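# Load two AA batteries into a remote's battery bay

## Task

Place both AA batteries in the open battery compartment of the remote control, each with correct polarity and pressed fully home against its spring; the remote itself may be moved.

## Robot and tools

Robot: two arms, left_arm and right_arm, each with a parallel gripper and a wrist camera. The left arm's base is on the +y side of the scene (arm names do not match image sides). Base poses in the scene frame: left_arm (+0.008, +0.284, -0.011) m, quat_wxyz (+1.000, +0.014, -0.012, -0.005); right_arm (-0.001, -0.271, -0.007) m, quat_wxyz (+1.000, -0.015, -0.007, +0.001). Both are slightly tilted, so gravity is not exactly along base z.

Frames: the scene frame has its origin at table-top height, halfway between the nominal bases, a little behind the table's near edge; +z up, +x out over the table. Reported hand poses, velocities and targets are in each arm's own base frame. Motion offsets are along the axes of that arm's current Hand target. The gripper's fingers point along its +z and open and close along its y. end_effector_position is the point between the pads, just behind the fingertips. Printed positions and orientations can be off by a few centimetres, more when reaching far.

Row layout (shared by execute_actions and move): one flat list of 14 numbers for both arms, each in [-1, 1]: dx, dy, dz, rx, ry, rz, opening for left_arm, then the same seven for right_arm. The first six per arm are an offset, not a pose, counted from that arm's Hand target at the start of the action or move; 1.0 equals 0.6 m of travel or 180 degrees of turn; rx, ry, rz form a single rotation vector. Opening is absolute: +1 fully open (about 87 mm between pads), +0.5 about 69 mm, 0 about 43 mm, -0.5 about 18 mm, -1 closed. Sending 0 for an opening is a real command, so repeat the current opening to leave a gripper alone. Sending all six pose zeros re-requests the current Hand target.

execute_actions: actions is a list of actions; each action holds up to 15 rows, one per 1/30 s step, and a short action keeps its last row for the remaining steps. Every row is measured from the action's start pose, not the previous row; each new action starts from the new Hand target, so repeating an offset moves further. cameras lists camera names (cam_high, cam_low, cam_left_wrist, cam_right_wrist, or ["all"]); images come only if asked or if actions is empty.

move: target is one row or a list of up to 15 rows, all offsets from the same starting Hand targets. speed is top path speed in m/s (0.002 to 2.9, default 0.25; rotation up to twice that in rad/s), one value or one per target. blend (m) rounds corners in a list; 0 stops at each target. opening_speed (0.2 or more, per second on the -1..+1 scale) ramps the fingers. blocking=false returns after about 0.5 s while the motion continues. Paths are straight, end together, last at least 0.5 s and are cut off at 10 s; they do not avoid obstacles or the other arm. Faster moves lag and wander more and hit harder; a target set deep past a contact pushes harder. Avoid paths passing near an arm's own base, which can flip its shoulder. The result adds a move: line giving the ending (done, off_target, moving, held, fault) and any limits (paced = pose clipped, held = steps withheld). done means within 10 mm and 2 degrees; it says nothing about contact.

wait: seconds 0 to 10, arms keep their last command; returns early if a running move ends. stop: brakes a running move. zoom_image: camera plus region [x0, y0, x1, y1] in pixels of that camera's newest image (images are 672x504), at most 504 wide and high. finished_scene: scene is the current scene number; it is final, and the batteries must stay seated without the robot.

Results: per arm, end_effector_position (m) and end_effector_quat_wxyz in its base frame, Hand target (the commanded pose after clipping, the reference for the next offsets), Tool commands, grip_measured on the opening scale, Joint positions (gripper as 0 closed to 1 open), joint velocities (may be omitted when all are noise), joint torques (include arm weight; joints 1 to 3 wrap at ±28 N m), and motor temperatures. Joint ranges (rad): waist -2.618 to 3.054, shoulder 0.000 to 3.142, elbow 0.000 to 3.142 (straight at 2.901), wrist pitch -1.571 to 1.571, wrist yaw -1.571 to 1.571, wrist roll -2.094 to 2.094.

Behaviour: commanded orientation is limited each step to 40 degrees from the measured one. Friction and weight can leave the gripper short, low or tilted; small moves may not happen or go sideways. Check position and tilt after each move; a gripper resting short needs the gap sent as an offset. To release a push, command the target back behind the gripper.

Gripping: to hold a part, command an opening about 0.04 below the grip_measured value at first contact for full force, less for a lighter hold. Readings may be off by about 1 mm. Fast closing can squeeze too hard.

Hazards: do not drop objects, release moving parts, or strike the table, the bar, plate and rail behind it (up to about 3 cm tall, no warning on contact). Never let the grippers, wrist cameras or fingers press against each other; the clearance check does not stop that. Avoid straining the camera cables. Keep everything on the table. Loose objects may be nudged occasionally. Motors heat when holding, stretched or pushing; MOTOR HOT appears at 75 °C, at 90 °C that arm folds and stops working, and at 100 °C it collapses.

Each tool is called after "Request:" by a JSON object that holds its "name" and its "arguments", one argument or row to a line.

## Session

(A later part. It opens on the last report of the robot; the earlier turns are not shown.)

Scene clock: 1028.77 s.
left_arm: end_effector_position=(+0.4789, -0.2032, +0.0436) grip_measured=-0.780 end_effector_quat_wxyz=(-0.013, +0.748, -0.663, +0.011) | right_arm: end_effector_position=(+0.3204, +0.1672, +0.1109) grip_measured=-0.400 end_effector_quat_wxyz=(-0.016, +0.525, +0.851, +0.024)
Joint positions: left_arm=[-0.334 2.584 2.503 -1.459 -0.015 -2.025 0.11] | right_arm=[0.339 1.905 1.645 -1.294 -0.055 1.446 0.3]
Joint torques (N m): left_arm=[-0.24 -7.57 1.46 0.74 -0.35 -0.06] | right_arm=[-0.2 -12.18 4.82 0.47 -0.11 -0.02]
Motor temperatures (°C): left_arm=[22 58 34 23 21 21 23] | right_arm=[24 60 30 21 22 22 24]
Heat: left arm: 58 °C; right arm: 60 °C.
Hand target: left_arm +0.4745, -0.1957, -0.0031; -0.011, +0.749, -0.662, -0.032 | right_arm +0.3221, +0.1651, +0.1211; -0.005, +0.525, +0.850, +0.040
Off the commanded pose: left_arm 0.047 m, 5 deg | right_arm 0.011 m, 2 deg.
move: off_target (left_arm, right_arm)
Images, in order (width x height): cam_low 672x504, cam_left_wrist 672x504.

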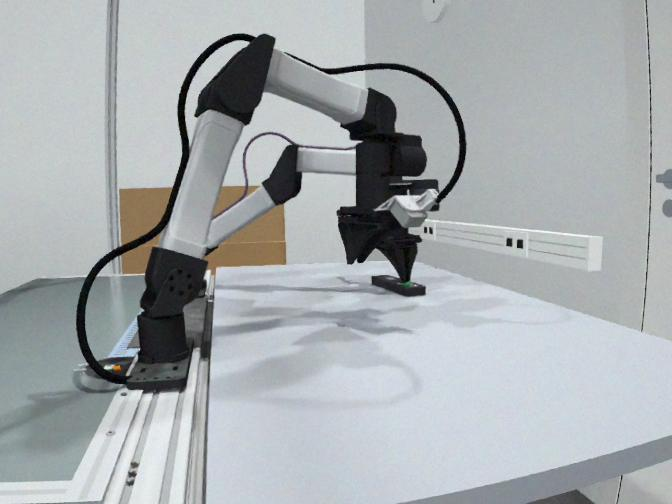

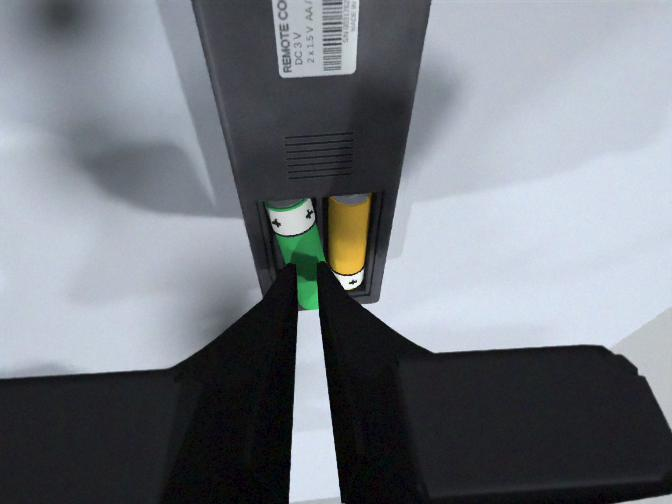

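Request:
{"name": "move", "arguments": {
  "target": [
    [0.03,0.012,0.0,0,0,0,-0.78,0,0,0,0,0,0,-0.4],
    [0.03,0.02,0.06,0,0,0,-0.78,0,0,0,0,0,0,-0.4]
  ],
  "speed": 0.06,
  "cameras": ["cam_left_wrist","cam_low"]
}}

Request:
{"name": "zoom_image", "arguments": {
  "camera": "cam_left_wrist",
  "region": [200, 130, 420, 330]
}}

Request:
{"name": "zoom_image", "arguments": {
  "camera": "cam_low",
  "region": [340, 230, 440, 305]
}}

Scene clock: 1033.40 s.
left_arm: end_effector_position=(+0.4775, -0.2045, +0.0412) grip_measured=-0.779 end_effector_quat_wxyz=(-0.032, +0.754, -0.656, +0.033) | right_arm: end_effector_position=(+0.3204, +0.1672, +0.1109) grip_measured=-0.400 end_effector_quat_wxyz=(-0.016, +0.525, +0.851, +0.024)
Joint positions: left_arm=[-0.346 2.466 2.268 -1.288 -0.035 -2.054 0.11] | right_arm=[0.339 1.905 1.645 -1.294 -0.055 1.446 0.3]
Joint torques (N m): left_arm=[-2.33 -2.41 0.17 1 -0.17 -0.23] | right_arm=[-0.2 -12.19 4.81 0.46 -0.11 -0.02]
Motor temperatures (°C): left_arm=[22 57 33 23 21 21 23] | right_arm=[24 59 30 21 22 22 24]
Heat: left arm: 57 °C; right arm: 59 °C.
Hand target: left_arm +0.4636, -0.2130, -0.0397; -0.011, +0.749, -0.662, -0.032 | right_arm +0.3221, +0.1651, +0.1211; -0.005, +0.525, +0.850, +0.040
Off the commanded pose: left_arm 0.083 m, 8 deg | right_arm 0.011 m, 2 deg.
move: off_target (left_arm, right_arm)
Images, in order (width x height): cam_low 672x504, cam_left_wrist 672x504.

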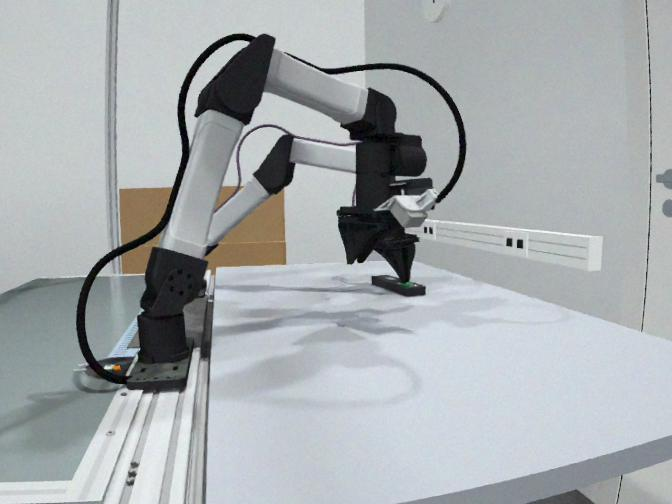

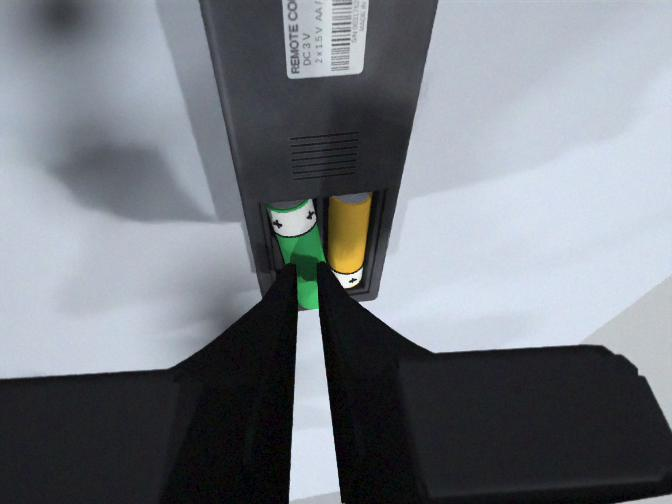

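Scaled by 2.291.

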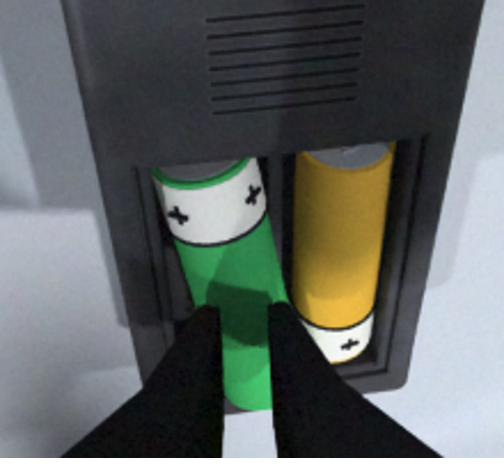

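Scaled by 5.040.

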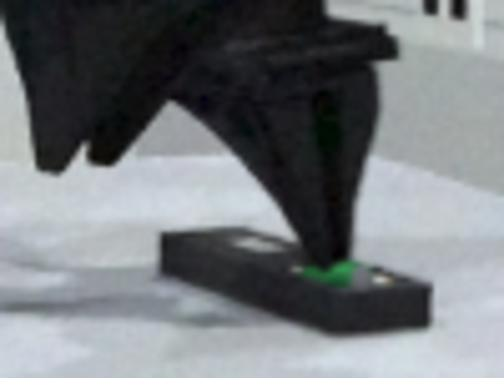

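Request:
{"name": "move", "arguments": {
  "target": [
    [0,0,-0.11,0,0,0,-0.78,0,0,0,0,0,0,-0.4],
    [0.012,-0.008,-0.11,0,0,0,-0.78,0,0,0,0,0,0,-0.4],
    [0.008,0.0,-0.0,0,0,0,-0.78,0,0,0,0,0,0,-0.4],
    [-0.02,0.01,0.06,0,0,0,-0.78,0,0,0,0,0,0,-0.4]
  ],
  "speed": 0.08,
  "cameras": ["cam_left_wrist","cam_low"]
}}

Request:
{"name": "zoom_image", "arguments": {
  "camera": "cam_left_wrist",
  "region": [200, 130, 420, 330]
}}

Request:
{"name": "zoom_image", "arguments": {
  "camera": "cam_low",
  "region": [340, 230, 440, 305]
}}

Scene clock: 1044.93 s.
left_arm: end_effector_position=(+0.4754, -0.2142, +0.0344) grip_measured=-0.779 end_effector_quat_wxyz=(-0.023, +0.749, -0.658, +0.074) | right_arm: end_effector_position=(+0.3204, +0.1672, +0.1109) grip_measured=-0.400 end_effector_quat_wxyz=(-0.016, +0.525, +0.851, +0.024)
Joint positions: left_arm=[-0.349 2.38 2.068 -1.104 0.01 -2.051 0.111] | right_arm=[0.339 1.905 1.645 -1.294 -0.055 1.446 0.3]
Joint torques (N m): left_arm=[-0.94 0.7 -1.29 0.95 -0.66 -0.04] | right_arm=[-0.2 -12.19 4.81 0.47 -0.11 -0.02]
Motor temperatures (°C): left_arm=[22 55 32 23 21 21 23] | right_arm=[24 59 30 21 22 22 24]
Heat: left arm: 55 °C; right arm: 59 °C.
Hand target: left_arm +0.4550, -0.1997, -0.0749; -0.011, +0.749, -0.662, -0.032 | right_arm +0.3221, +0.1651, +0.1211; -0.005, +0.525, +0.850, +0.040
Off the commanded pose: left_arm 0.112 m, 12 deg | right_arm 0.011 m, 2 deg.
move: off_target (left_arm, right_arm)
Images, in order (width x height): cam_low 672x504, cam_left_wrist 672x504.

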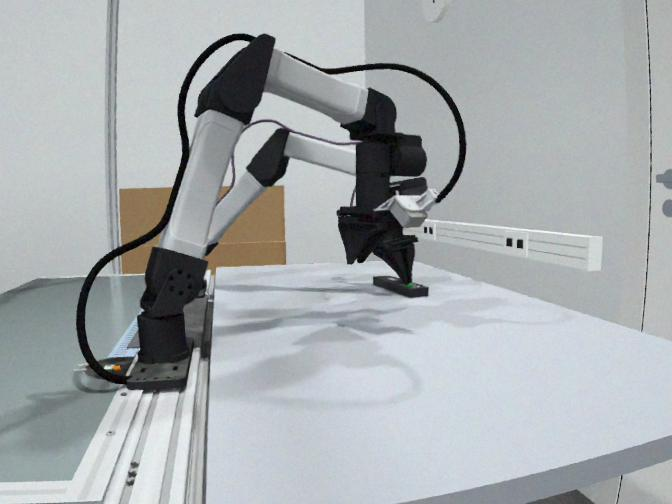

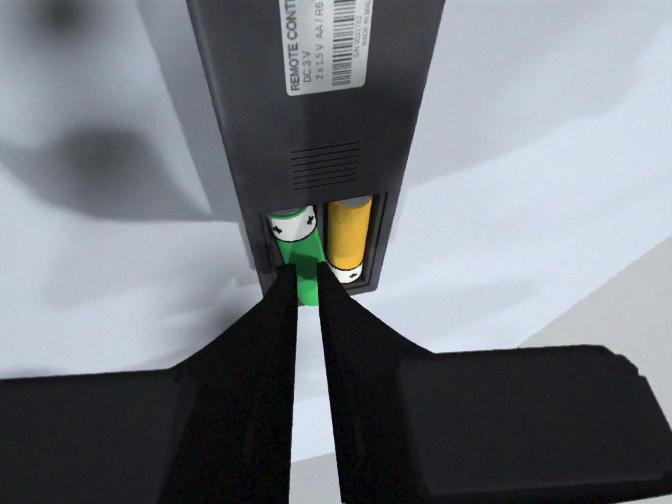

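Scaled by 2.291.

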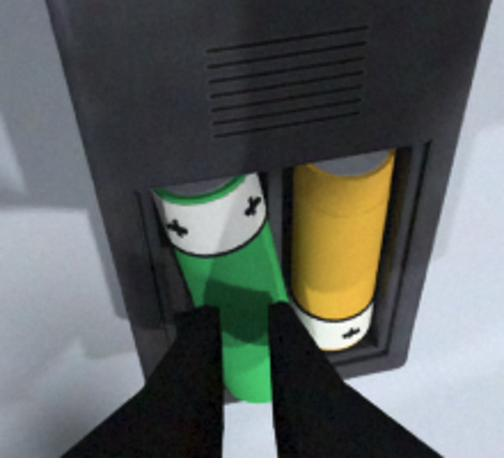

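Scaled by 5.040.

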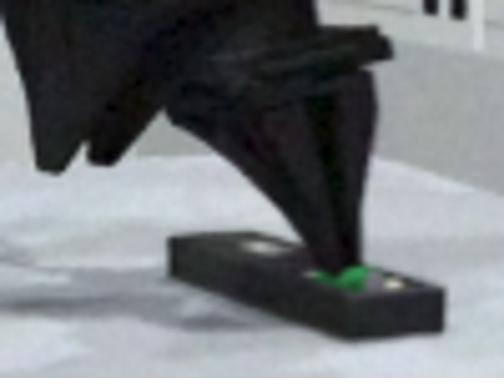

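Request:
{"name": "move", "arguments": {
  "target": [
    [0,0,-0.12,0,0,0,-0.78,0,0,0,0,0,0,-0.4],
    [0.0,0,-0.22,0,0,0,-0.78,0,0,0,0,0,0,-0.4]
  ],
  "speed": 0.15,
  "cameras": ["cam_left_wrist"]
}}

Request:
{"name": "zoom_image", "arguments": {
  "camera": "cam_left_wrist",
  "region": [220, 140, 390, 300]
}}

Scene clock: 1050.27 s.
left_arm: end_effector_position=(+0.4563, -0.2118, +0.0594) grip_measured=-0.780 end_effector_quat_wxyz=(-0.004, +0.745, -0.666, -0.014) | right_arm: end_effector_position=(+0.3204, +0.1672, +0.1109) grip_measured=-0.400 end_effector_quat_wxyz=(-0.016, +0.525, +0.851, +0.024)
Joint positions: left_arm=[-0.367 2.567 2.539 -1.565 -0.018 -2.05 0.11] | right_arm=[0.339 1.905 1.645 -1.294 -0.055 1.446 0.3]
Joint torques (N m): left_arm=[-0.31 -11.41 7.61 0.11 -0.24 -0.15] | right_arm=[-0.2 -12.18 4.81 0.46 -0.11 -0.02]
Motor temperatures (°C): left_arm=[22 54 32 23 21 21 23] | right_arm=[24 59 30 21 22 22 24]
Heat: left arm: 54 °C; right arm: 59 °C.
Hand target: left_arm +0.4594, -0.2075, +0.0568; -0.011, +0.749, -0.662, -0.032 | right_arm +0.3221, +0.1651, +0.1211; -0.005, +0.525, +0.850, +0.040
Off the commanded pose: left_arm 0.006 m, 2 deg | right_arm 0.011 m, 2 deg.
joint sent to its limit (left arm) — joint 4 (wrist pitch), lower limit. The joint targets still meet the commanded pose.
move: off_target (right_arm)
Images, in order (width x height): cam_left_wrist 672x504.

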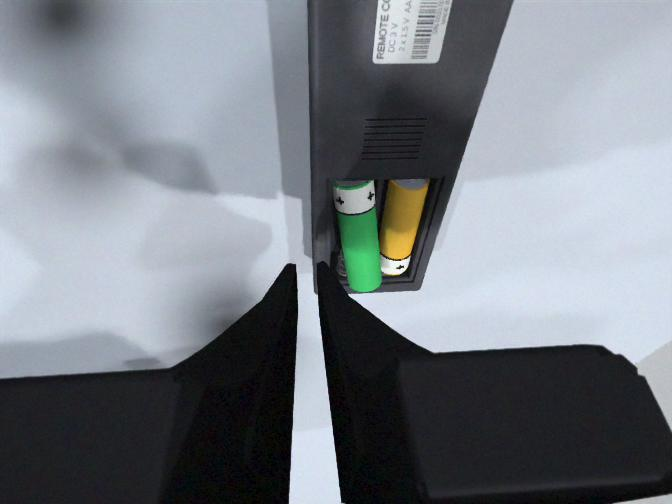

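Scaled by 2.965.

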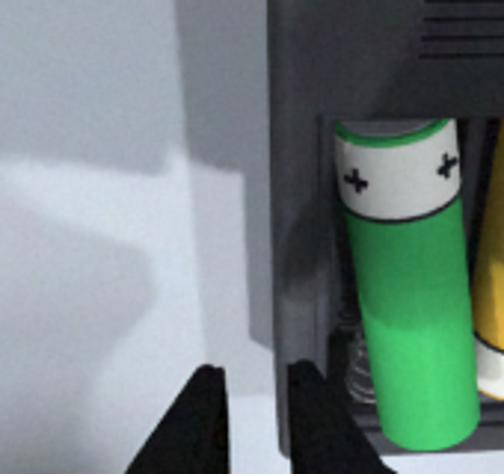

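Request:
{"name": "move", "arguments": {
  "target": [
    [-0.21,-0.04,-0.06,0,0,0,-1,0,0,0,0,0,0,-0.4],
    [-0.21,-0.04,-0.06,0,0,0,-1,0.179,0.388,0.035,0,0,0.067,-0.4]
  ],
  "speed": 0.25,
  "cameras": ["cam_left_wrist","cam_right_wrist"]
}}

Request:
{"name": "zoom_image", "arguments": {
  "camera": "cam_right_wrist",
  "region": [200, 200, 420, 400]
}}

Scene clock: 1066.27 s.
left_arm: end_effector_position=(+0.4713, -0.0856, +0.0847) grip_measured=-1.000 end_effector_quat_wxyz=(-0.010, +0.753, -0.658, -0.015) | right_arm: end_effector_position=(+0.4741, +0.3636, +0.1116) grip_measured=-0.400 end_effector_quat_wxyz=(+0.034, +0.618, +0.761, +0.194)
Joint positions: left_arm=[-0.107 2.461 2.445 -1.568 -0.033 -1.813 0] | right_arm=[0.573 2.669 2.837 -1.345 -0.055 1.949 0.3]
Joint torques (N m): left_arm=[-0.51 -15.28 5.12 0.29 -0.26 -0.04] | right_arm=[0.13 -13.53 7.98 1.21 -0.09 0.16]
Motor temperatures (°C): left_arm=[22 57 34 23 21 21 23] | right_arm=[24 58 30 21 22 22 24]
Heat: left arm: 57 °C; right arm: 58 °C.
Hand target: left_arm +0.4691, -0.0818, +0.1000; -0.011, +0.749, -0.662, -0.032 | right_arm +0.4826, +0.3660, +0.1202; -0.009, +0.612, +0.790, +0.039
Off the commanded pose: left_arm 0.016 m, 2 deg | right_arm 0.012 m, 19 deg.
elbow stopped short (right arm): the move would have taken joint 3 (elbow) straighter than the controller allows.
joint sent to its limit (left arm) — joint 4 (wrist pitch), lower limit. The joint targets are off in orientation, not in position.
move: off_target (left_arm, right_arm)
Images, in order (width x height): cam_left_wrist 672x504, cam_right_wrist 672x504.

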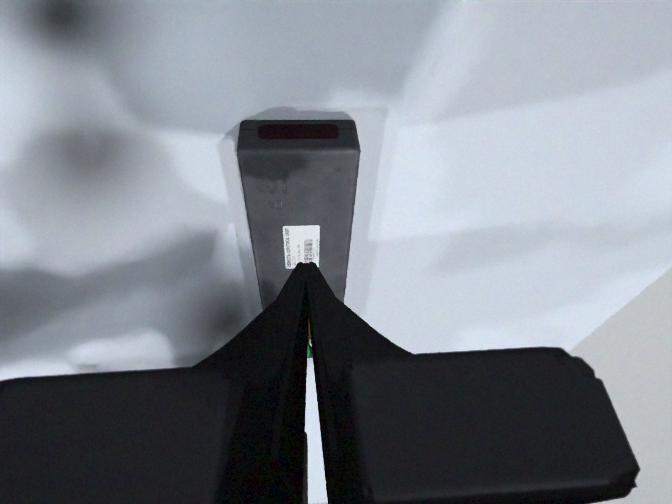

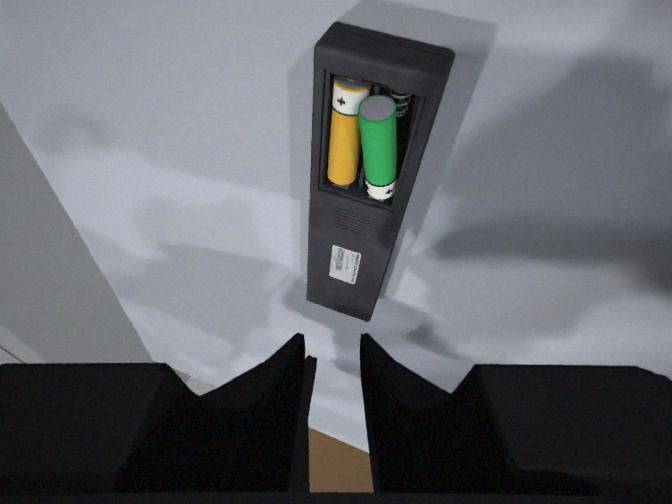

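Scaled by 2.291.

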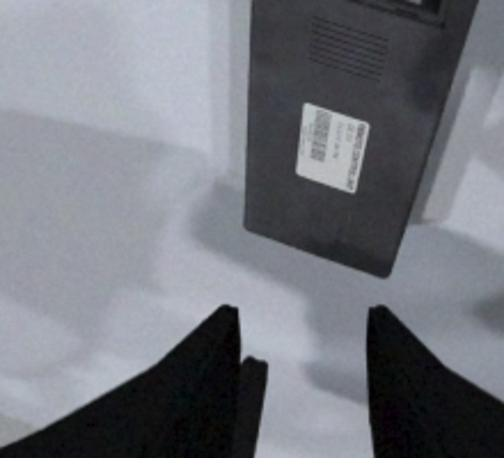

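Request:
{"name": "move", "arguments": {
  "target": [
    [0,0.1,-0.05,0,0,0,-1,-0.03,-0.01,0,0,0,0,-0.4],
    [0,0.1,-0.05,0,0,0,-1,-0.03,-0.01,0.075,0,0,0,-0.4]
  ],
  "speed": 0.15,
  "cameras": ["cam_right_wrist"]
}}

Scene clock: 1073.60 s.
left_arm: end_effector_position=(+0.4129, -0.0939, +0.1173) grip_measured=-1.000 end_effector_quat_wxyz=(+0.004, +0.745, -0.666, -0.036) | right_arm: end_effector_position=(+0.4727, +0.3506, +0.0655) grip_measured=-0.400 end_effector_quat_wxyz=(+0.021, +0.623, +0.768, +0.146)
Joint positions: left_arm=[-0.142 2.218 2.154 -1.57 -0.033 -1.826 0] | right_arm=[0.555 2.744 2.837 -1.373 -0.055 1.927 0.3]
Joint torques (N m): left_arm=[-0.36 -13.83 5.09 0.17 -0.24 -0.24] | right_arm=[-0.27 -14.08 7.98 1.01 -0.09 -0.03]
Motor temperatures (°C): left_arm=[22 60 34 23 21 21 23] | right_arm=[24 59 30 22 22 22 24]
Heat: left arm: 60 °C; right arm: 59 °C.
Hand target: left_arm +0.4106, -0.0909, +0.1314; -0.011, +0.749, -0.662, -0.032 | right_arm +0.4828, +0.3506, +0.0741; -0.009, +0.611, +0.790, +0.040
Off the commanded pose: left_arm 0.015 m, 2 deg | right_arm 0.013 m, 13 deg.
elbow stopped short (right arm): the move would have taken joint 3 (elbow) straighter than the controller allows.
joint sent to its limit (left arm) — joint 4 (wrist pitch), lower limit. The joint targets still meet the commanded pose.
move: off_target (left_arm, right_arm)
Images, in order (width x height): cam_right_wrist 672x504.

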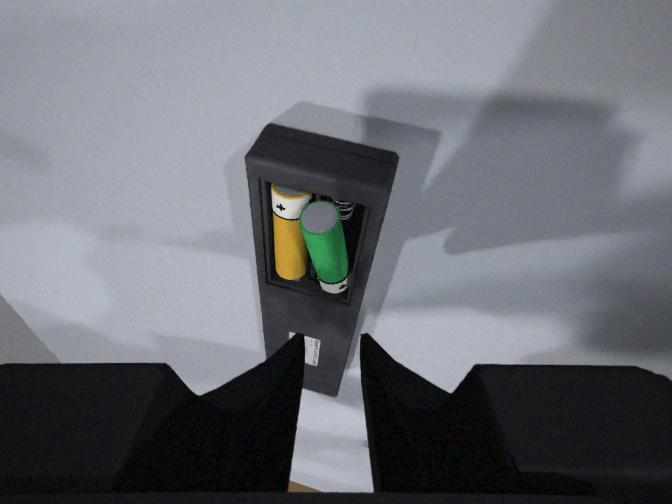

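Request:
{"name": "move", "arguments": {
  "target": [
    [0,0,0,0,0,0,-1,-0.02,0.0,0,0,0,0,-0.4],
    [0,0,0,0,0,0,-1,-0.02,0.0,0.035,0,0,0,-0.4]
  ],
  "speed": 0.12,
  "cameras": ["cam_right_wrist"]
}}

Scene clock: 1078.73 s.
left_arm: end_effector_position=(+0.4129, -0.0939, +0.1173) grip_measured=-1.000 end_effector_quat_wxyz=(+0.004, +0.745, -0.666, -0.036) | right_arm: end_effector_position=(+0.4754, +0.3422, +0.0453) grip_measured=-0.400 end_effector_quat_wxyz=(+0.018, +0.621, +0.773, +0.129)
Joint positions: left_arm=[-0.142 2.218 2.154 -1.57 -0.033 -1.826 0] | right_arm=[0.54 2.78 2.837 -1.372 -0.055 1.902 0.3]
Joint torques (N m): left_arm=[-0.66 -14.02 5.22 0.16 -0.23 -0.27] | right_arm=[-0.49 -14 8.05 0.94 -0.07 -0.03]
Motor temperatures (°C): left_arm=[22 62 34 23 21 21 23] | right_arm=[24 61 30 22 22 22 24]
Heat: left arm: 62 °C; right arm: 61 °C.
Hand target: left_arm +0.4106, -0.0909, +0.1314; -0.011, +0.749, -0.662, -0.032 | right_arm +0.4865, +0.3405, +0.0524; -0.009, +0.612, +0.790, +0.040
Off the commanded pose: left_arm 0.015 m, 2 deg | right_arm 0.013 m, 11 deg.
elbow stopped short (right arm): the move would have taken joint 3 (elbow) straighter than the controller allows.
joint sent to its limit (left arm) — joint 4 (wrist pitch), lower limit. The joint targets still meet the commanded pose.
move: off_target (left_arm, right_arm)
Images, in order (width x height): cam_right_wrist 672x504.

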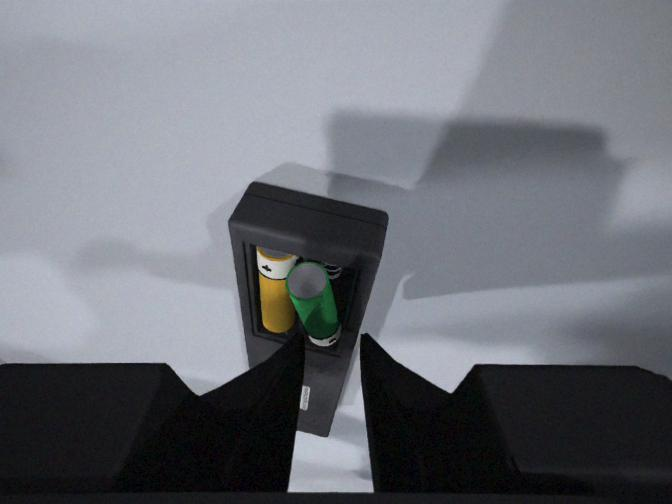

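Request:
{"name": "move", "arguments": {
  "target": [
    [0,0,0,0,0,0,-1,-0.019,0.008,-0.012,0,0,-0.05,-0.4],
    [0,0,0,0,0,0,-1,-0.019,0.008,0.025,0,0,-0.05,-0.4]
  ],
  "speed": 0.1,
  "cameras": ["cam_right_wrist"]
}}

Request:
{"name": "zoom_image", "arguments": {
  "camera": "cam_right_wrist",
  "region": [200, 200, 420, 400]
}}

Scene clock: 1085.63 s.
left_arm: end_effector_position=(+0.4129, -0.0939, +0.1173) grip_measured=-1.000 end_effector_quat_wxyz=(+0.004, +0.745, -0.666, -0.036) | right_arm: end_effector_position=(+0.4836, +0.3351, +0.0421) grip_measured=-0.400 end_effector_quat_wxyz=(+0.038, +0.558, +0.817, +0.142)
Joint positions: left_arm=[-0.142 2.218 2.154 -1.57 -0.033 -1.826 0] | right_arm=[0.519 2.793 2.847 -1.336 -0.055 1.726 0.3]
Joint torques (N m): left_arm=[-0.58 -13.7 5.15 0.18 -0.25 -0.2] | right_arm=[-0.66 -12.48 7.23 1.11 -0.08 -0.02]
Motor temperatures (°C): left_arm=[22 65 34 23 21 21 23] | right_arm=[24 61 30 22 22 22 24]
Heat: left arm: 65 °C; right arm: 61 °C.
Hand target: left_arm +0.4106, -0.0909, +0.1314; -0.011, +0.749, -0.662, -0.032 | right_arm +0.4946, +0.3318, +0.0369; -0.006, +0.548, +0.836, +0.040
Off the commanded pose: left_arm 0.015 m, 2 deg | right_arm 0.012 m, 13 deg.
elbow stopped short (right arm): the move would have taken joint 3 (elbow) straighter than the controller allows.
joint sent to its limit (left arm) — joint 4 (wrist pitch), lower limit. The joint targets still meet the commanded pose.
move: off_target (left_arm, right_arm)
Images, in order (width x height): cam_right_wrist 672x504.

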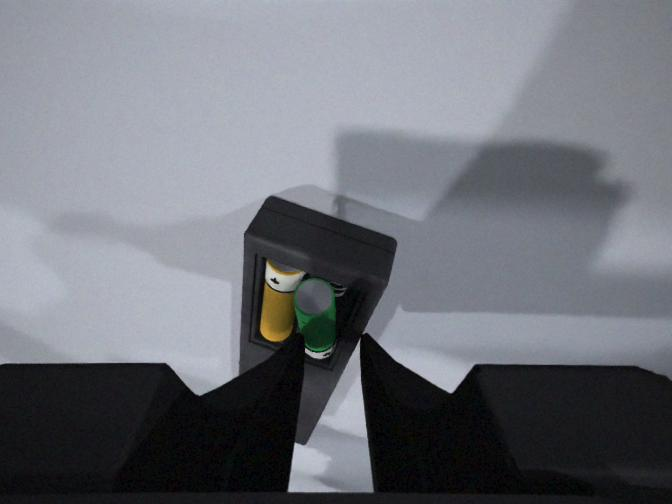

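Scaled by 2.291.

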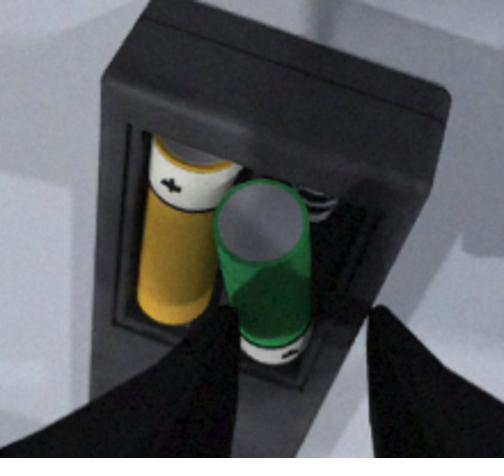

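Request:
{"name": "move", "arguments": {
  "target": [
    [0,0,0,0,0,0,-1,-0.012,0.008,0,0,0,0,-0.4],
    [0,0,0,0,0,0,-1,-0.012,0.008,0.03,0,0,0,-0.4],
    [0,0,0,0,0,0,-1,-0.012,0.008,0.03,0,0,0,-0.8]
  ],
  "speed": 0.08,
  "opening_speed": 0.6,
  "cameras": ["cam_right_wrist"]
}}

Request:
{"name": "zoom_image", "arguments": {
  "camera": "cam_right_wrist",
  "region": [200, 200, 420, 400]
}}

Scene clock: 1094.47 s.
left_arm: end_effector_position=(+0.4129, -0.0939, +0.1173) grip_measured=-1.000 end_effector_quat_wxyz=(+0.004, +0.745, -0.666, -0.036) | right_arm: end_effector_position=(+0.4946, +0.3366, +0.0402) grip_measured=-0.459 end_effector_quat_wxyz=(+0.040, +0.554, +0.816, +0.162)
Joint positions: left_arm=[-0.142 2.218 2.154 -1.57 -0.033 -1.826 0] | right_arm=[0.507 2.81 2.859 -1.293 -0.073 1.713 0.27]
Joint torques (N m): left_arm=[-0.77 -13.94 4.97 0.13 -0.21 -0.29] | right_arm=[-0.61 -10.95 6.24 1.08 0.1 0.01]
Motor temperatures (°C): left_arm=[22 67 34 23 21 21 23] | right_arm=[24 61 30 22 22 22 24]
Heat: left arm: 67 °C; right arm: 61 °C.
Hand target: left_arm +0.4106, -0.0909, +0.1314; -0.011, +0.749, -0.662, -0.032 | right_arm +0.5025, +0.3284, +0.0188; -0.006, +0.548, +0.836, +0.040
Off the commanded pose: left_arm 0.015 m, 2 deg | right_arm 0.024 m, 15 deg.
elbow stopped short (right arm): the move would have taken joint 3 (elbow) straighter than the controller allows.
joint sent to its limit (left arm) — joint 4 (wrist pitch), lower limit. The joint targets still meet the commanded pose.
move: off_target (left_arm, right_arm); target 3's new opening was sent with right_arm's hand 0.025 m and 15 deg from that target
Images, in order (width x height): cam_right_wrist 672x504.

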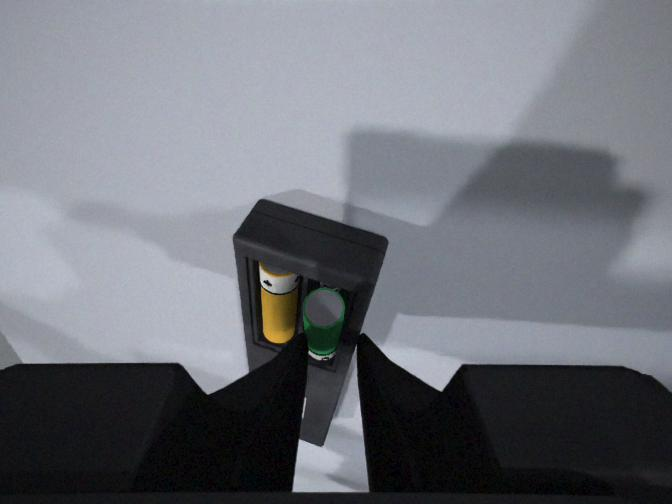

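Scaled by 2.291.

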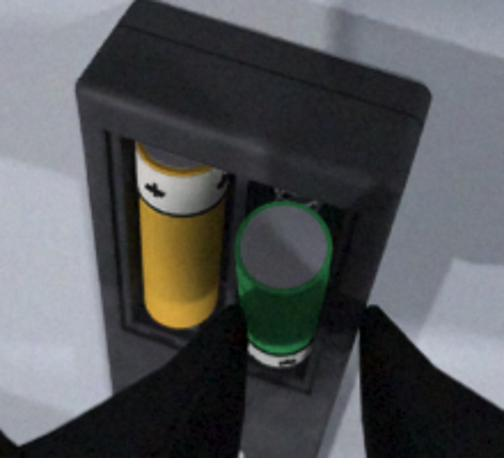

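Request:
{"name": "move", "arguments": {
  "target": [
    [0,0,0,0,0,0,-1,0,0,0,0,0,0,-0.38],
    [0,0,0,0,0,0,-1,0,0,-0.07,0,0,0,-0.38],
    [0,0,0,0,0,0,-1,-0.04,-0.012,-0.07,0,0,0,-0.78]
  ],
  "speed": 0.1,
  "opening_speed": 0.6,
  "cameras": ["cam_right_wrist"]
}}

Request:
{"name": "zoom_image", "arguments": {
  "camera": "cam_right_wrist",
  "region": [200, 200, 420, 400]
}}

Scene clock: 1104.33 s.
left_arm: end_effector_position=(+0.4129, -0.0939, +0.1173) grip_measured=-1.000 end_effector_quat_wxyz=(+0.004, +0.745, -0.666, -0.036) | right_arm: end_effector_position=(+0.4984, +0.3136, +0.0336) grip_measured=-0.402 end_effector_quat_wxyz=(+0.035, +0.559, +0.816, +0.143)
Joint positions: left_arm=[-0.142 2.218 2.154 -1.57 -0.033 -1.826 0] | right_arm=[0.469 2.816 2.859 -1.327 -0.075 1.681 0.299]
Joint torques (N m): left_arm=[-0.57 -13.9 4.94 0.24 -0.25 -0.11] | right_arm=[-1.11 -18.84 6.2 0.55 0.05 -0.09]
Motor temperatures (°C): left_arm=[22 69 34 23 21 21 23] | right_arm=[24 63 30 22 22 22 24]
Heat: left arm: 69 °C; right arm: 63 °C.
Hand target: left_arm +0.4106, -0.0909, +0.1314; -0.011, +0.749, -0.662, -0.032 | right_arm +0.5040, +0.3006, +0.0590; -0.006, +0.548, +0.836, +0.040
Off the commanded pose: left_arm 0.015 m, 2 deg | right_arm 0.029 m, 13 deg.
elbow stopped short (right arm): the move would have taken joint 3 (elbow) straighter than the controller allows.
joint sent to its limit (left arm) — joint 4 (wrist pitch), lower limit. The joint targets still meet the commanded pose.
move: off_target (left_arm, right_arm); target 3's new opening was sent with right_arm's hand 0.029 m and 13 deg from that target
Images, in order (width x height): cam_right_wrist 672x504.

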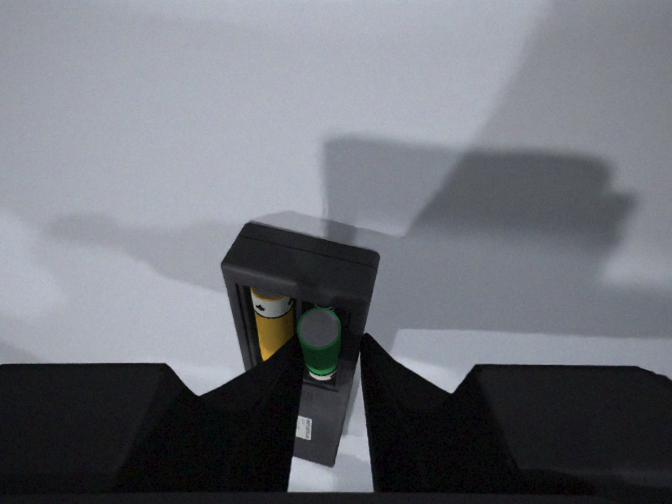

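Scaled by 2.291.

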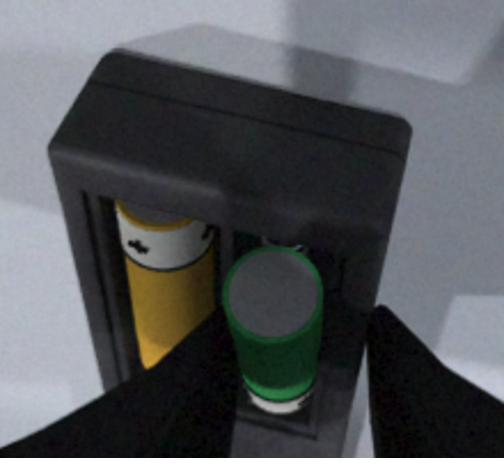

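Request:
{"name": "move", "arguments": {
  "target": [
    [0,0.2,0,0,0,0,-1,0,0,-0.02,0,0,0,-0.8],
    [0,0.2,0,0,0,0,-1,0,0,-0.085,0,0,0,-0.8]
  ],
  "speed": 0.12,
  "cameras": ["cam_right_wrist","cam_low"]
}}

Request:
{"name": "zoom_image", "arguments": {
  "camera": "cam_low",
  "region": [340, 230, 440, 305]
}}

Scene clock: 1111.40 s.
left_arm: end_effector_position=(+0.2900, -0.1072, +0.1299) grip_measured=-1.000 end_effector_quat_wxyz=(+0.003, +0.745, -0.666, -0.041) | right_arm: end_effector_position=(+0.4924, +0.3004, +0.0677) grip_measured=-0.403 end_effector_quat_wxyz=(+0.044, +0.563, +0.814, +0.140)
Joint positions: left_arm=[-0.247 1.721 1.507 -1.432 -0.033 -1.931 0] | right_arm=[0.458 2.745 2.859 -1.397 -0.058 1.677 0.298]
Joint torques (N m): left_arm=[-0.84 -9.28 5.09 0.34 -0.2 -0.25] | right_arm=[-0.73 -20.64 6.09 0.96 -0.15 0.01]
Motor temperatures (°C): left_arm=[22 70 34 23 21 21 23] | right_arm=[24 68 30 22 22 22 25]
Heat: left arm: 70 °C; right arm: 68 °C.
Hand target: left_arm +0.2916, -0.1057, +0.1346; -0.011, +0.749, -0.662, -0.032 | right_arm +0.5023, +0.2968, +0.1098; -0.006, +0.548, +0.836, +0.040
Off the commanded pose: left_arm 0.005 m, 2 deg | right_arm 0.043 m, 13 deg.
elbow stopped short (right arm): the move would have taken joint 3 (elbow) straighter than the controller allows.
move: off_target (right_arm)
Images, in order (width x height): cam_low 672x504, cam_right_wrist 672x504.

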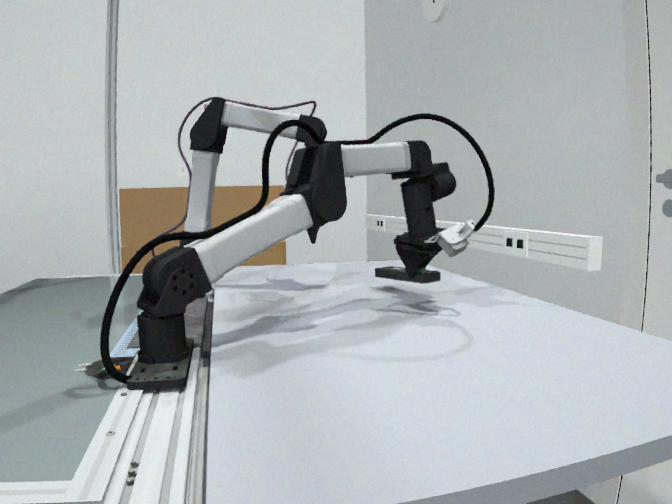

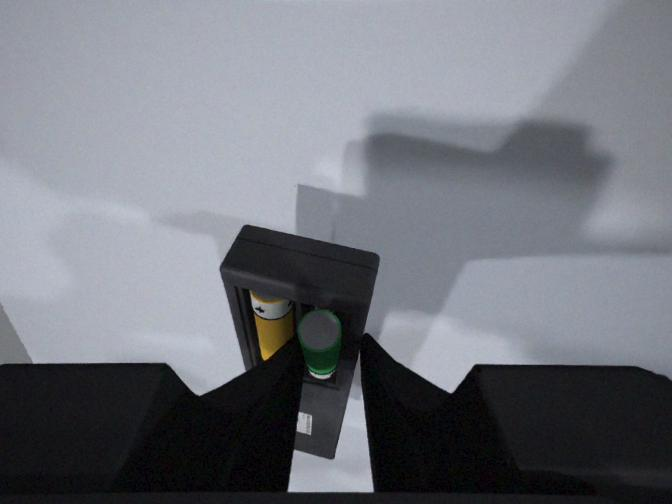

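Scaled by 5.040.

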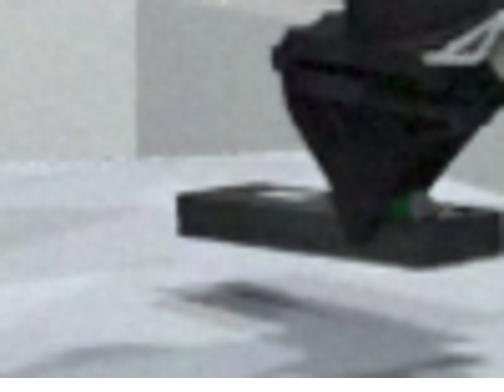

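Request:
{"name": "move", "arguments": {
  "target": [
    [0,0,0,0,0,0,-1,0,0,0.07,0,0,0,-0.8],
    [0,0,0,0,0,0,-1,0,0,0.118,0,0,0,-0.8],
    [0,0,0,0,0,0,-1,0,0,0.118,0,0,0,-0.3],
    [0,0,0,0,0,0,-1,0,0,0.02,0,0,0,-0.3]
  ],
  "speed": [0.1,0.04,0.05,0.06],
  "opening_speed": 0.6,
  "cameras": ["cam_right_wrist","cam_low"]
}}

Request:
{"name": "zoom_image", "arguments": {
  "camera": "cam_right_wrist",
  "region": [200, 200, 420, 400]
}}

Request:
{"name": "zoom_image", "arguments": {
  "camera": "cam_low",
  "region": [340, 230, 440, 305]
}}

Scene clock: 1124.17 s.
left_arm: end_effector_position=(+0.2900, -0.1072, +0.1299) grip_measured=-1.000 end_effector_quat_wxyz=(+0.003, +0.745, -0.666, -0.041) | right_arm: end_effector_position=(+0.4969, +0.3020, +0.0636) grip_measured=-0.300 end_effector_quat_wxyz=(+0.050, +0.559, +0.815, +0.144)
Joint positions: left_arm=[-0.247 1.721 1.507 -1.432 -0.033 -1.931 0] | right_arm=[0.458 2.755 2.859 -1.373 -0.054 1.668 0.35]
Joint torques (N m): left_arm=[-0.69 -9.03 5.07 0.33 -0.2 -0.26] | right_arm=[-0.58 -19.58 6.08 0.84 -0.17 0.07]
Motor temperatures (°C): left_arm=[22 66 34 23 21 21 23] | right_arm=[24 72 30 22 22 22 25]
Heat: left arm: 66 °C; right arm: 72 °C.
Hand target: left_arm +0.2916, -0.1057, +0.1346; -0.011, +0.749, -0.662, -0.032 | right_arm +0.5027, +0.2977, +0.0978; -0.006, +0.548, +0.836, +0.040
Off the commanded pose: left_arm 0.005 m, 2 deg | right_arm 0.035 m, 14 deg.
elbow stopped short (right arm): the move would have taken joint 3 (elbow) straighter than the controller allows.
move: off_target (right_arm); target 3's new opening was sent with right_arm's hand 0.008 m and 12 deg from that target
Images, in order (width x height): cam_low 672x504, cam_right_wrist 672x504.

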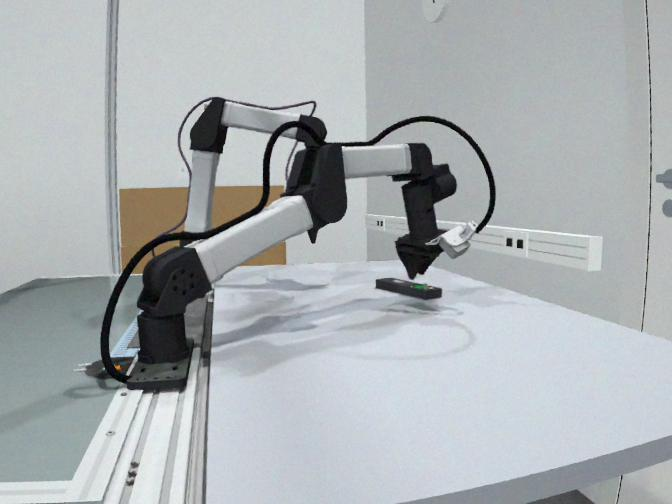

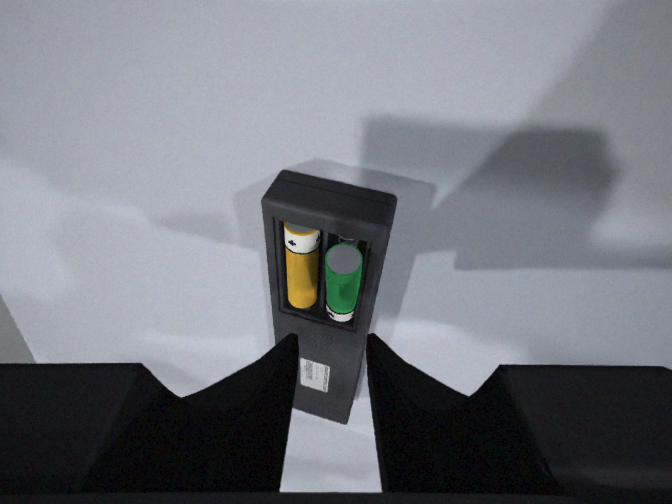

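Scaled by 2.291.

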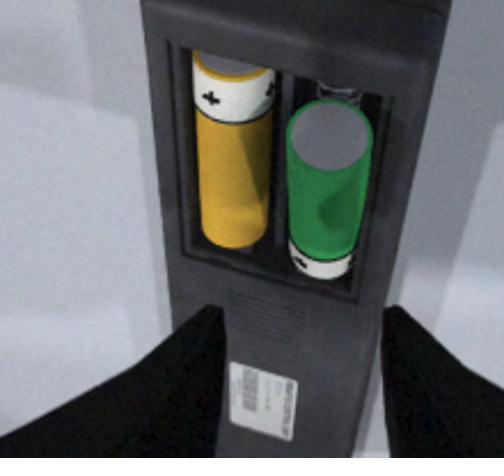

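Scaled by 5.040.

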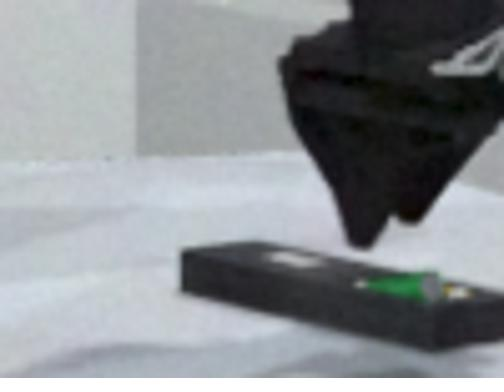

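Request:
{"name": "move", "arguments": {
  "target": [0,0,0,0,0,0,-1,-0.2,-0.55,-0.05,0,0,0,-0.3],
  "cameras": ["cam_high"]
}}

Request:
{"name": "move", "arguments": {
  "target": [-0.2,-0.32,0,0,0,0,-0.78,0,0,0,0,0,0,-0.3],
  "cameras": ["cam_left_wrist","cam_high"]
}}

Scene clock: 1142.40 s.
left_arm: end_effector_position=(+0.2900, -0.1072, +0.1299) grip_measured=-1.000 end_effector_quat_wxyz=(+0.003, +0.745, -0.666, -0.041) | right_arm: end_effector_position=(+0.2512, +0.0561, +0.0982) grip_measured=-0.300 end_effector_quat_wxyz=(-0.007, +0.548, +0.836, +0.037)
Joint positions: left_arm=[-0.247 1.721 1.507 -1.432 -0.033 -1.931 0] | right_arm=[0.022 1.535 1.167 -1.172 -0.069 1.183 0.35]
Joint torques (N m): left_arm=[-0.68 -8.88 5.16 0.32 -0.19 -0.31] | right_arm=[-0.12 -7.53 4.81 0.31 -0.12 -0.03]
Motor temperatures (°C): left_arm=[22 63 34 23 21 21 23] | right_arm=[24 79 30 22 22 22 24]
Heat: left arm: 63 °C; right arm: 79 °C. Fold the right arm in close to its base, or ease its load, before you think long.
Hand target: left_arm +0.2916, -0.1057, +0.1346; -0.011, +0.749, -0.662, -0.032 | right_arm +0.2476, +0.0547, +0.1014; -0.006, +0.548, +0.836, +0.040
Off the commanded pose: left_arm 0.005 m, 2 deg | right_arm 0.005 m, 0 deg.
MOTOR HOT: joint 2 (shoulder) of the right arm reports 79 °C; the controller's stop level is 90 °C. To cool a motor, set the load down, stop pushing, or move to a pose that needs little force.
move: done
Images, in order (width x height): cam_high 672x504.

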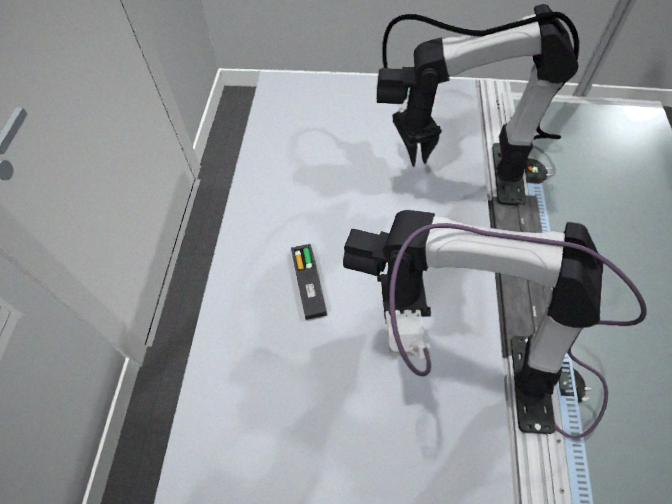

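Scene clock: 1144.03 s.
left_arm: end_effector_position=(+0.4653, +0.0328, +0.1365) grip_measured=-0.780 end_effector_quat_wxyz=(-0.048, +0.754, -0.655, +0.017) | right_arm: end_effector_position=(+0.2511, +0.0561, +0.0982) grip_measured=-0.300 end_effector_quat_wxyz=(-0.008, +0.548, +0.836, +0.037)
Joint positions: left_arm=[0.146 2.338 2.432 -1.569 -0.036 -1.564 0.11] | right_arm=[0.022 1.535 1.167 -1.173 -0.069 1.182 0.35]
Joint torques (N m): left_arm=[-0.31 -10.48 7.84 0.5 -0.24 -0.05] | right_arm=[-0.12 -7.53 4.82 0.31 -0.12 -0.02]
Motor temperatures (°C): left_arm=[22 62 34 23 21 21 23] | right_arm=[24 78 30 22 22 22 24]
Heat: left arm: 62 °C; right arm: 78 °C. Fold the right arm in close to its base, or ease its load, before you think long.
Hand target: left_arm +0.4675, +0.0369, +0.1370; -0.011, +0.749, -0.662, -0.032 | right_arm +0.2475, +0.0547, +0.1015; -0.006, +0.548, +0.836, +0.040
Off the commanded pose: left_arm 0.005 m, 7 deg | right_arm 0.005 m, 0 deg.
MOTOR HOT: still on. Joint 2 (shoulder) of the right arm reports 78 °C.
joint sent to its limit (left arm) — joint 4 (wrist pitch), lower limit. The joint targets are off in orientation, not in position.
move: off_target (left_arm)
Images, in order (width x height): cam_high 672x504, cam_left_wrist 672x504.

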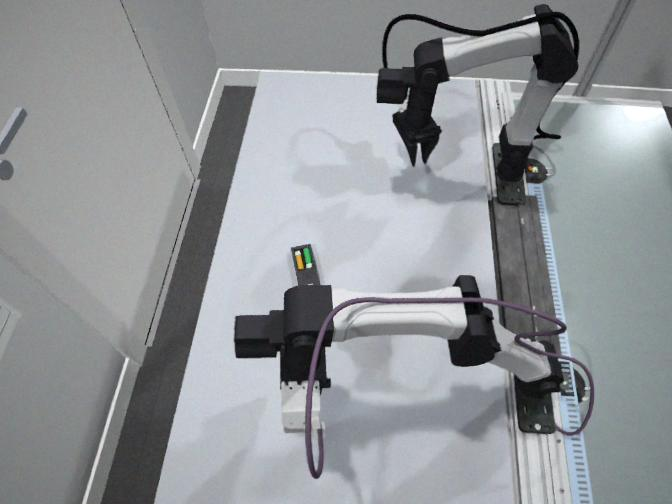

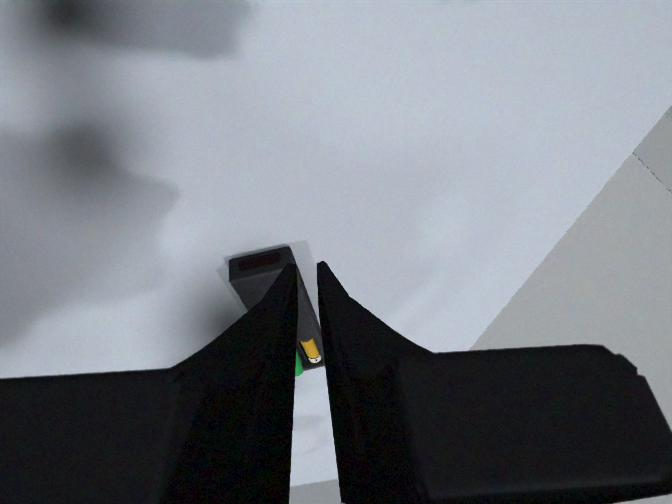

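Request:
{"name": "move", "arguments": {
  "target": [0.41,0.03,0.09,0,0,0,-0.78,-0.1,0,0,0,0,0,-0.3],
  "cameras": ["cam_left_wrist","cam_high"]
}}

Scene clock: 1150.30 s.
left_arm: end_effector_position=(+0.4725, -0.2100, +0.0664) grip_measured=-0.780 end_effector_quat_wxyz=(-0.025, +0.743, -0.669, +0.007) | right_arm: end_effector_position=(+0.2653, +0.0017, +0.0925) grip_measured=-0.300 end_effector_quat_wxyz=(-0.011, +0.548, +0.836, +0.033)
Joint positions: left_arm=[-0.36 2.601 2.63 -1.568 -0.042 -2.036 0.11] | right_arm=[-0.171 1.621 1.23 -1.175 -0.069 0.989 0.35]
Joint torques (N m): left_arm=[0.4 -12.01 7.71 0.4 -0.03 -0.28] | right_arm=[-0.2 -5.75 7.92 0.27 -0.19 -0.03]
Motor temperatures (°C): left_arm=[22 62 34 23 21 21 23] | right_arm=[24 72 30 21 22 22 24]
Heat: left arm: 62 °C; right arm: 72 °C. Fold the right arm in close to its base, or ease its load, before you think long.
Hand target: left_arm +0.4777, -0.2058, +0.0683; -0.011, +0.749, -0.662, -0.032 | right_arm +0.2716, -0.0002, +0.0982; -0.006, +0.548, +0.836, +0.040
Off the commanded pose: left_arm 0.007 m, 5 deg | right_arm 0.009 m, 1 deg.
MOTOR HOT: still on. Joint 2 (shoulder) of the right arm reports 72 °C.
joint sent to its limit (left arm) — joint 4 (wrist pitch), lower limit. The joint targets are off in orientation, not in position.
move: off_target (left_arm)
Images, in order (width x height): cam_high 672x504, cam_left_wrist 672x504.

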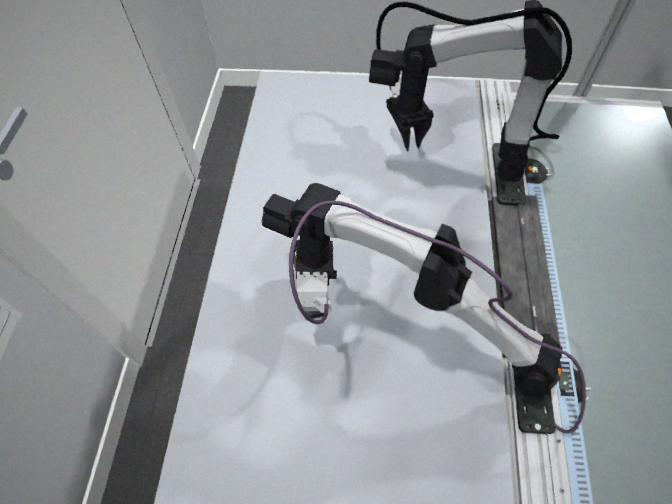

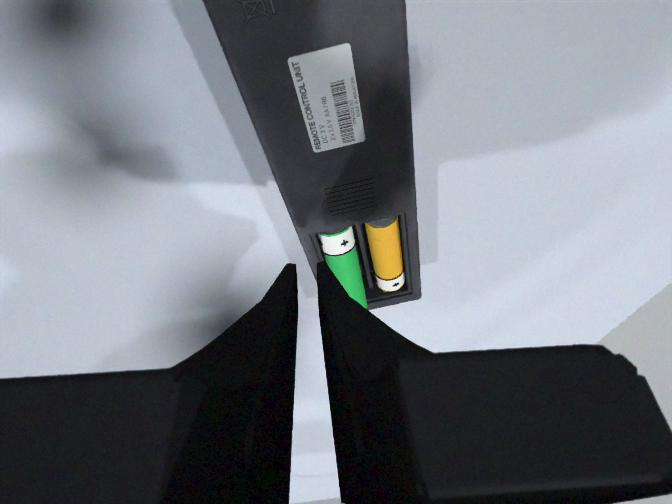

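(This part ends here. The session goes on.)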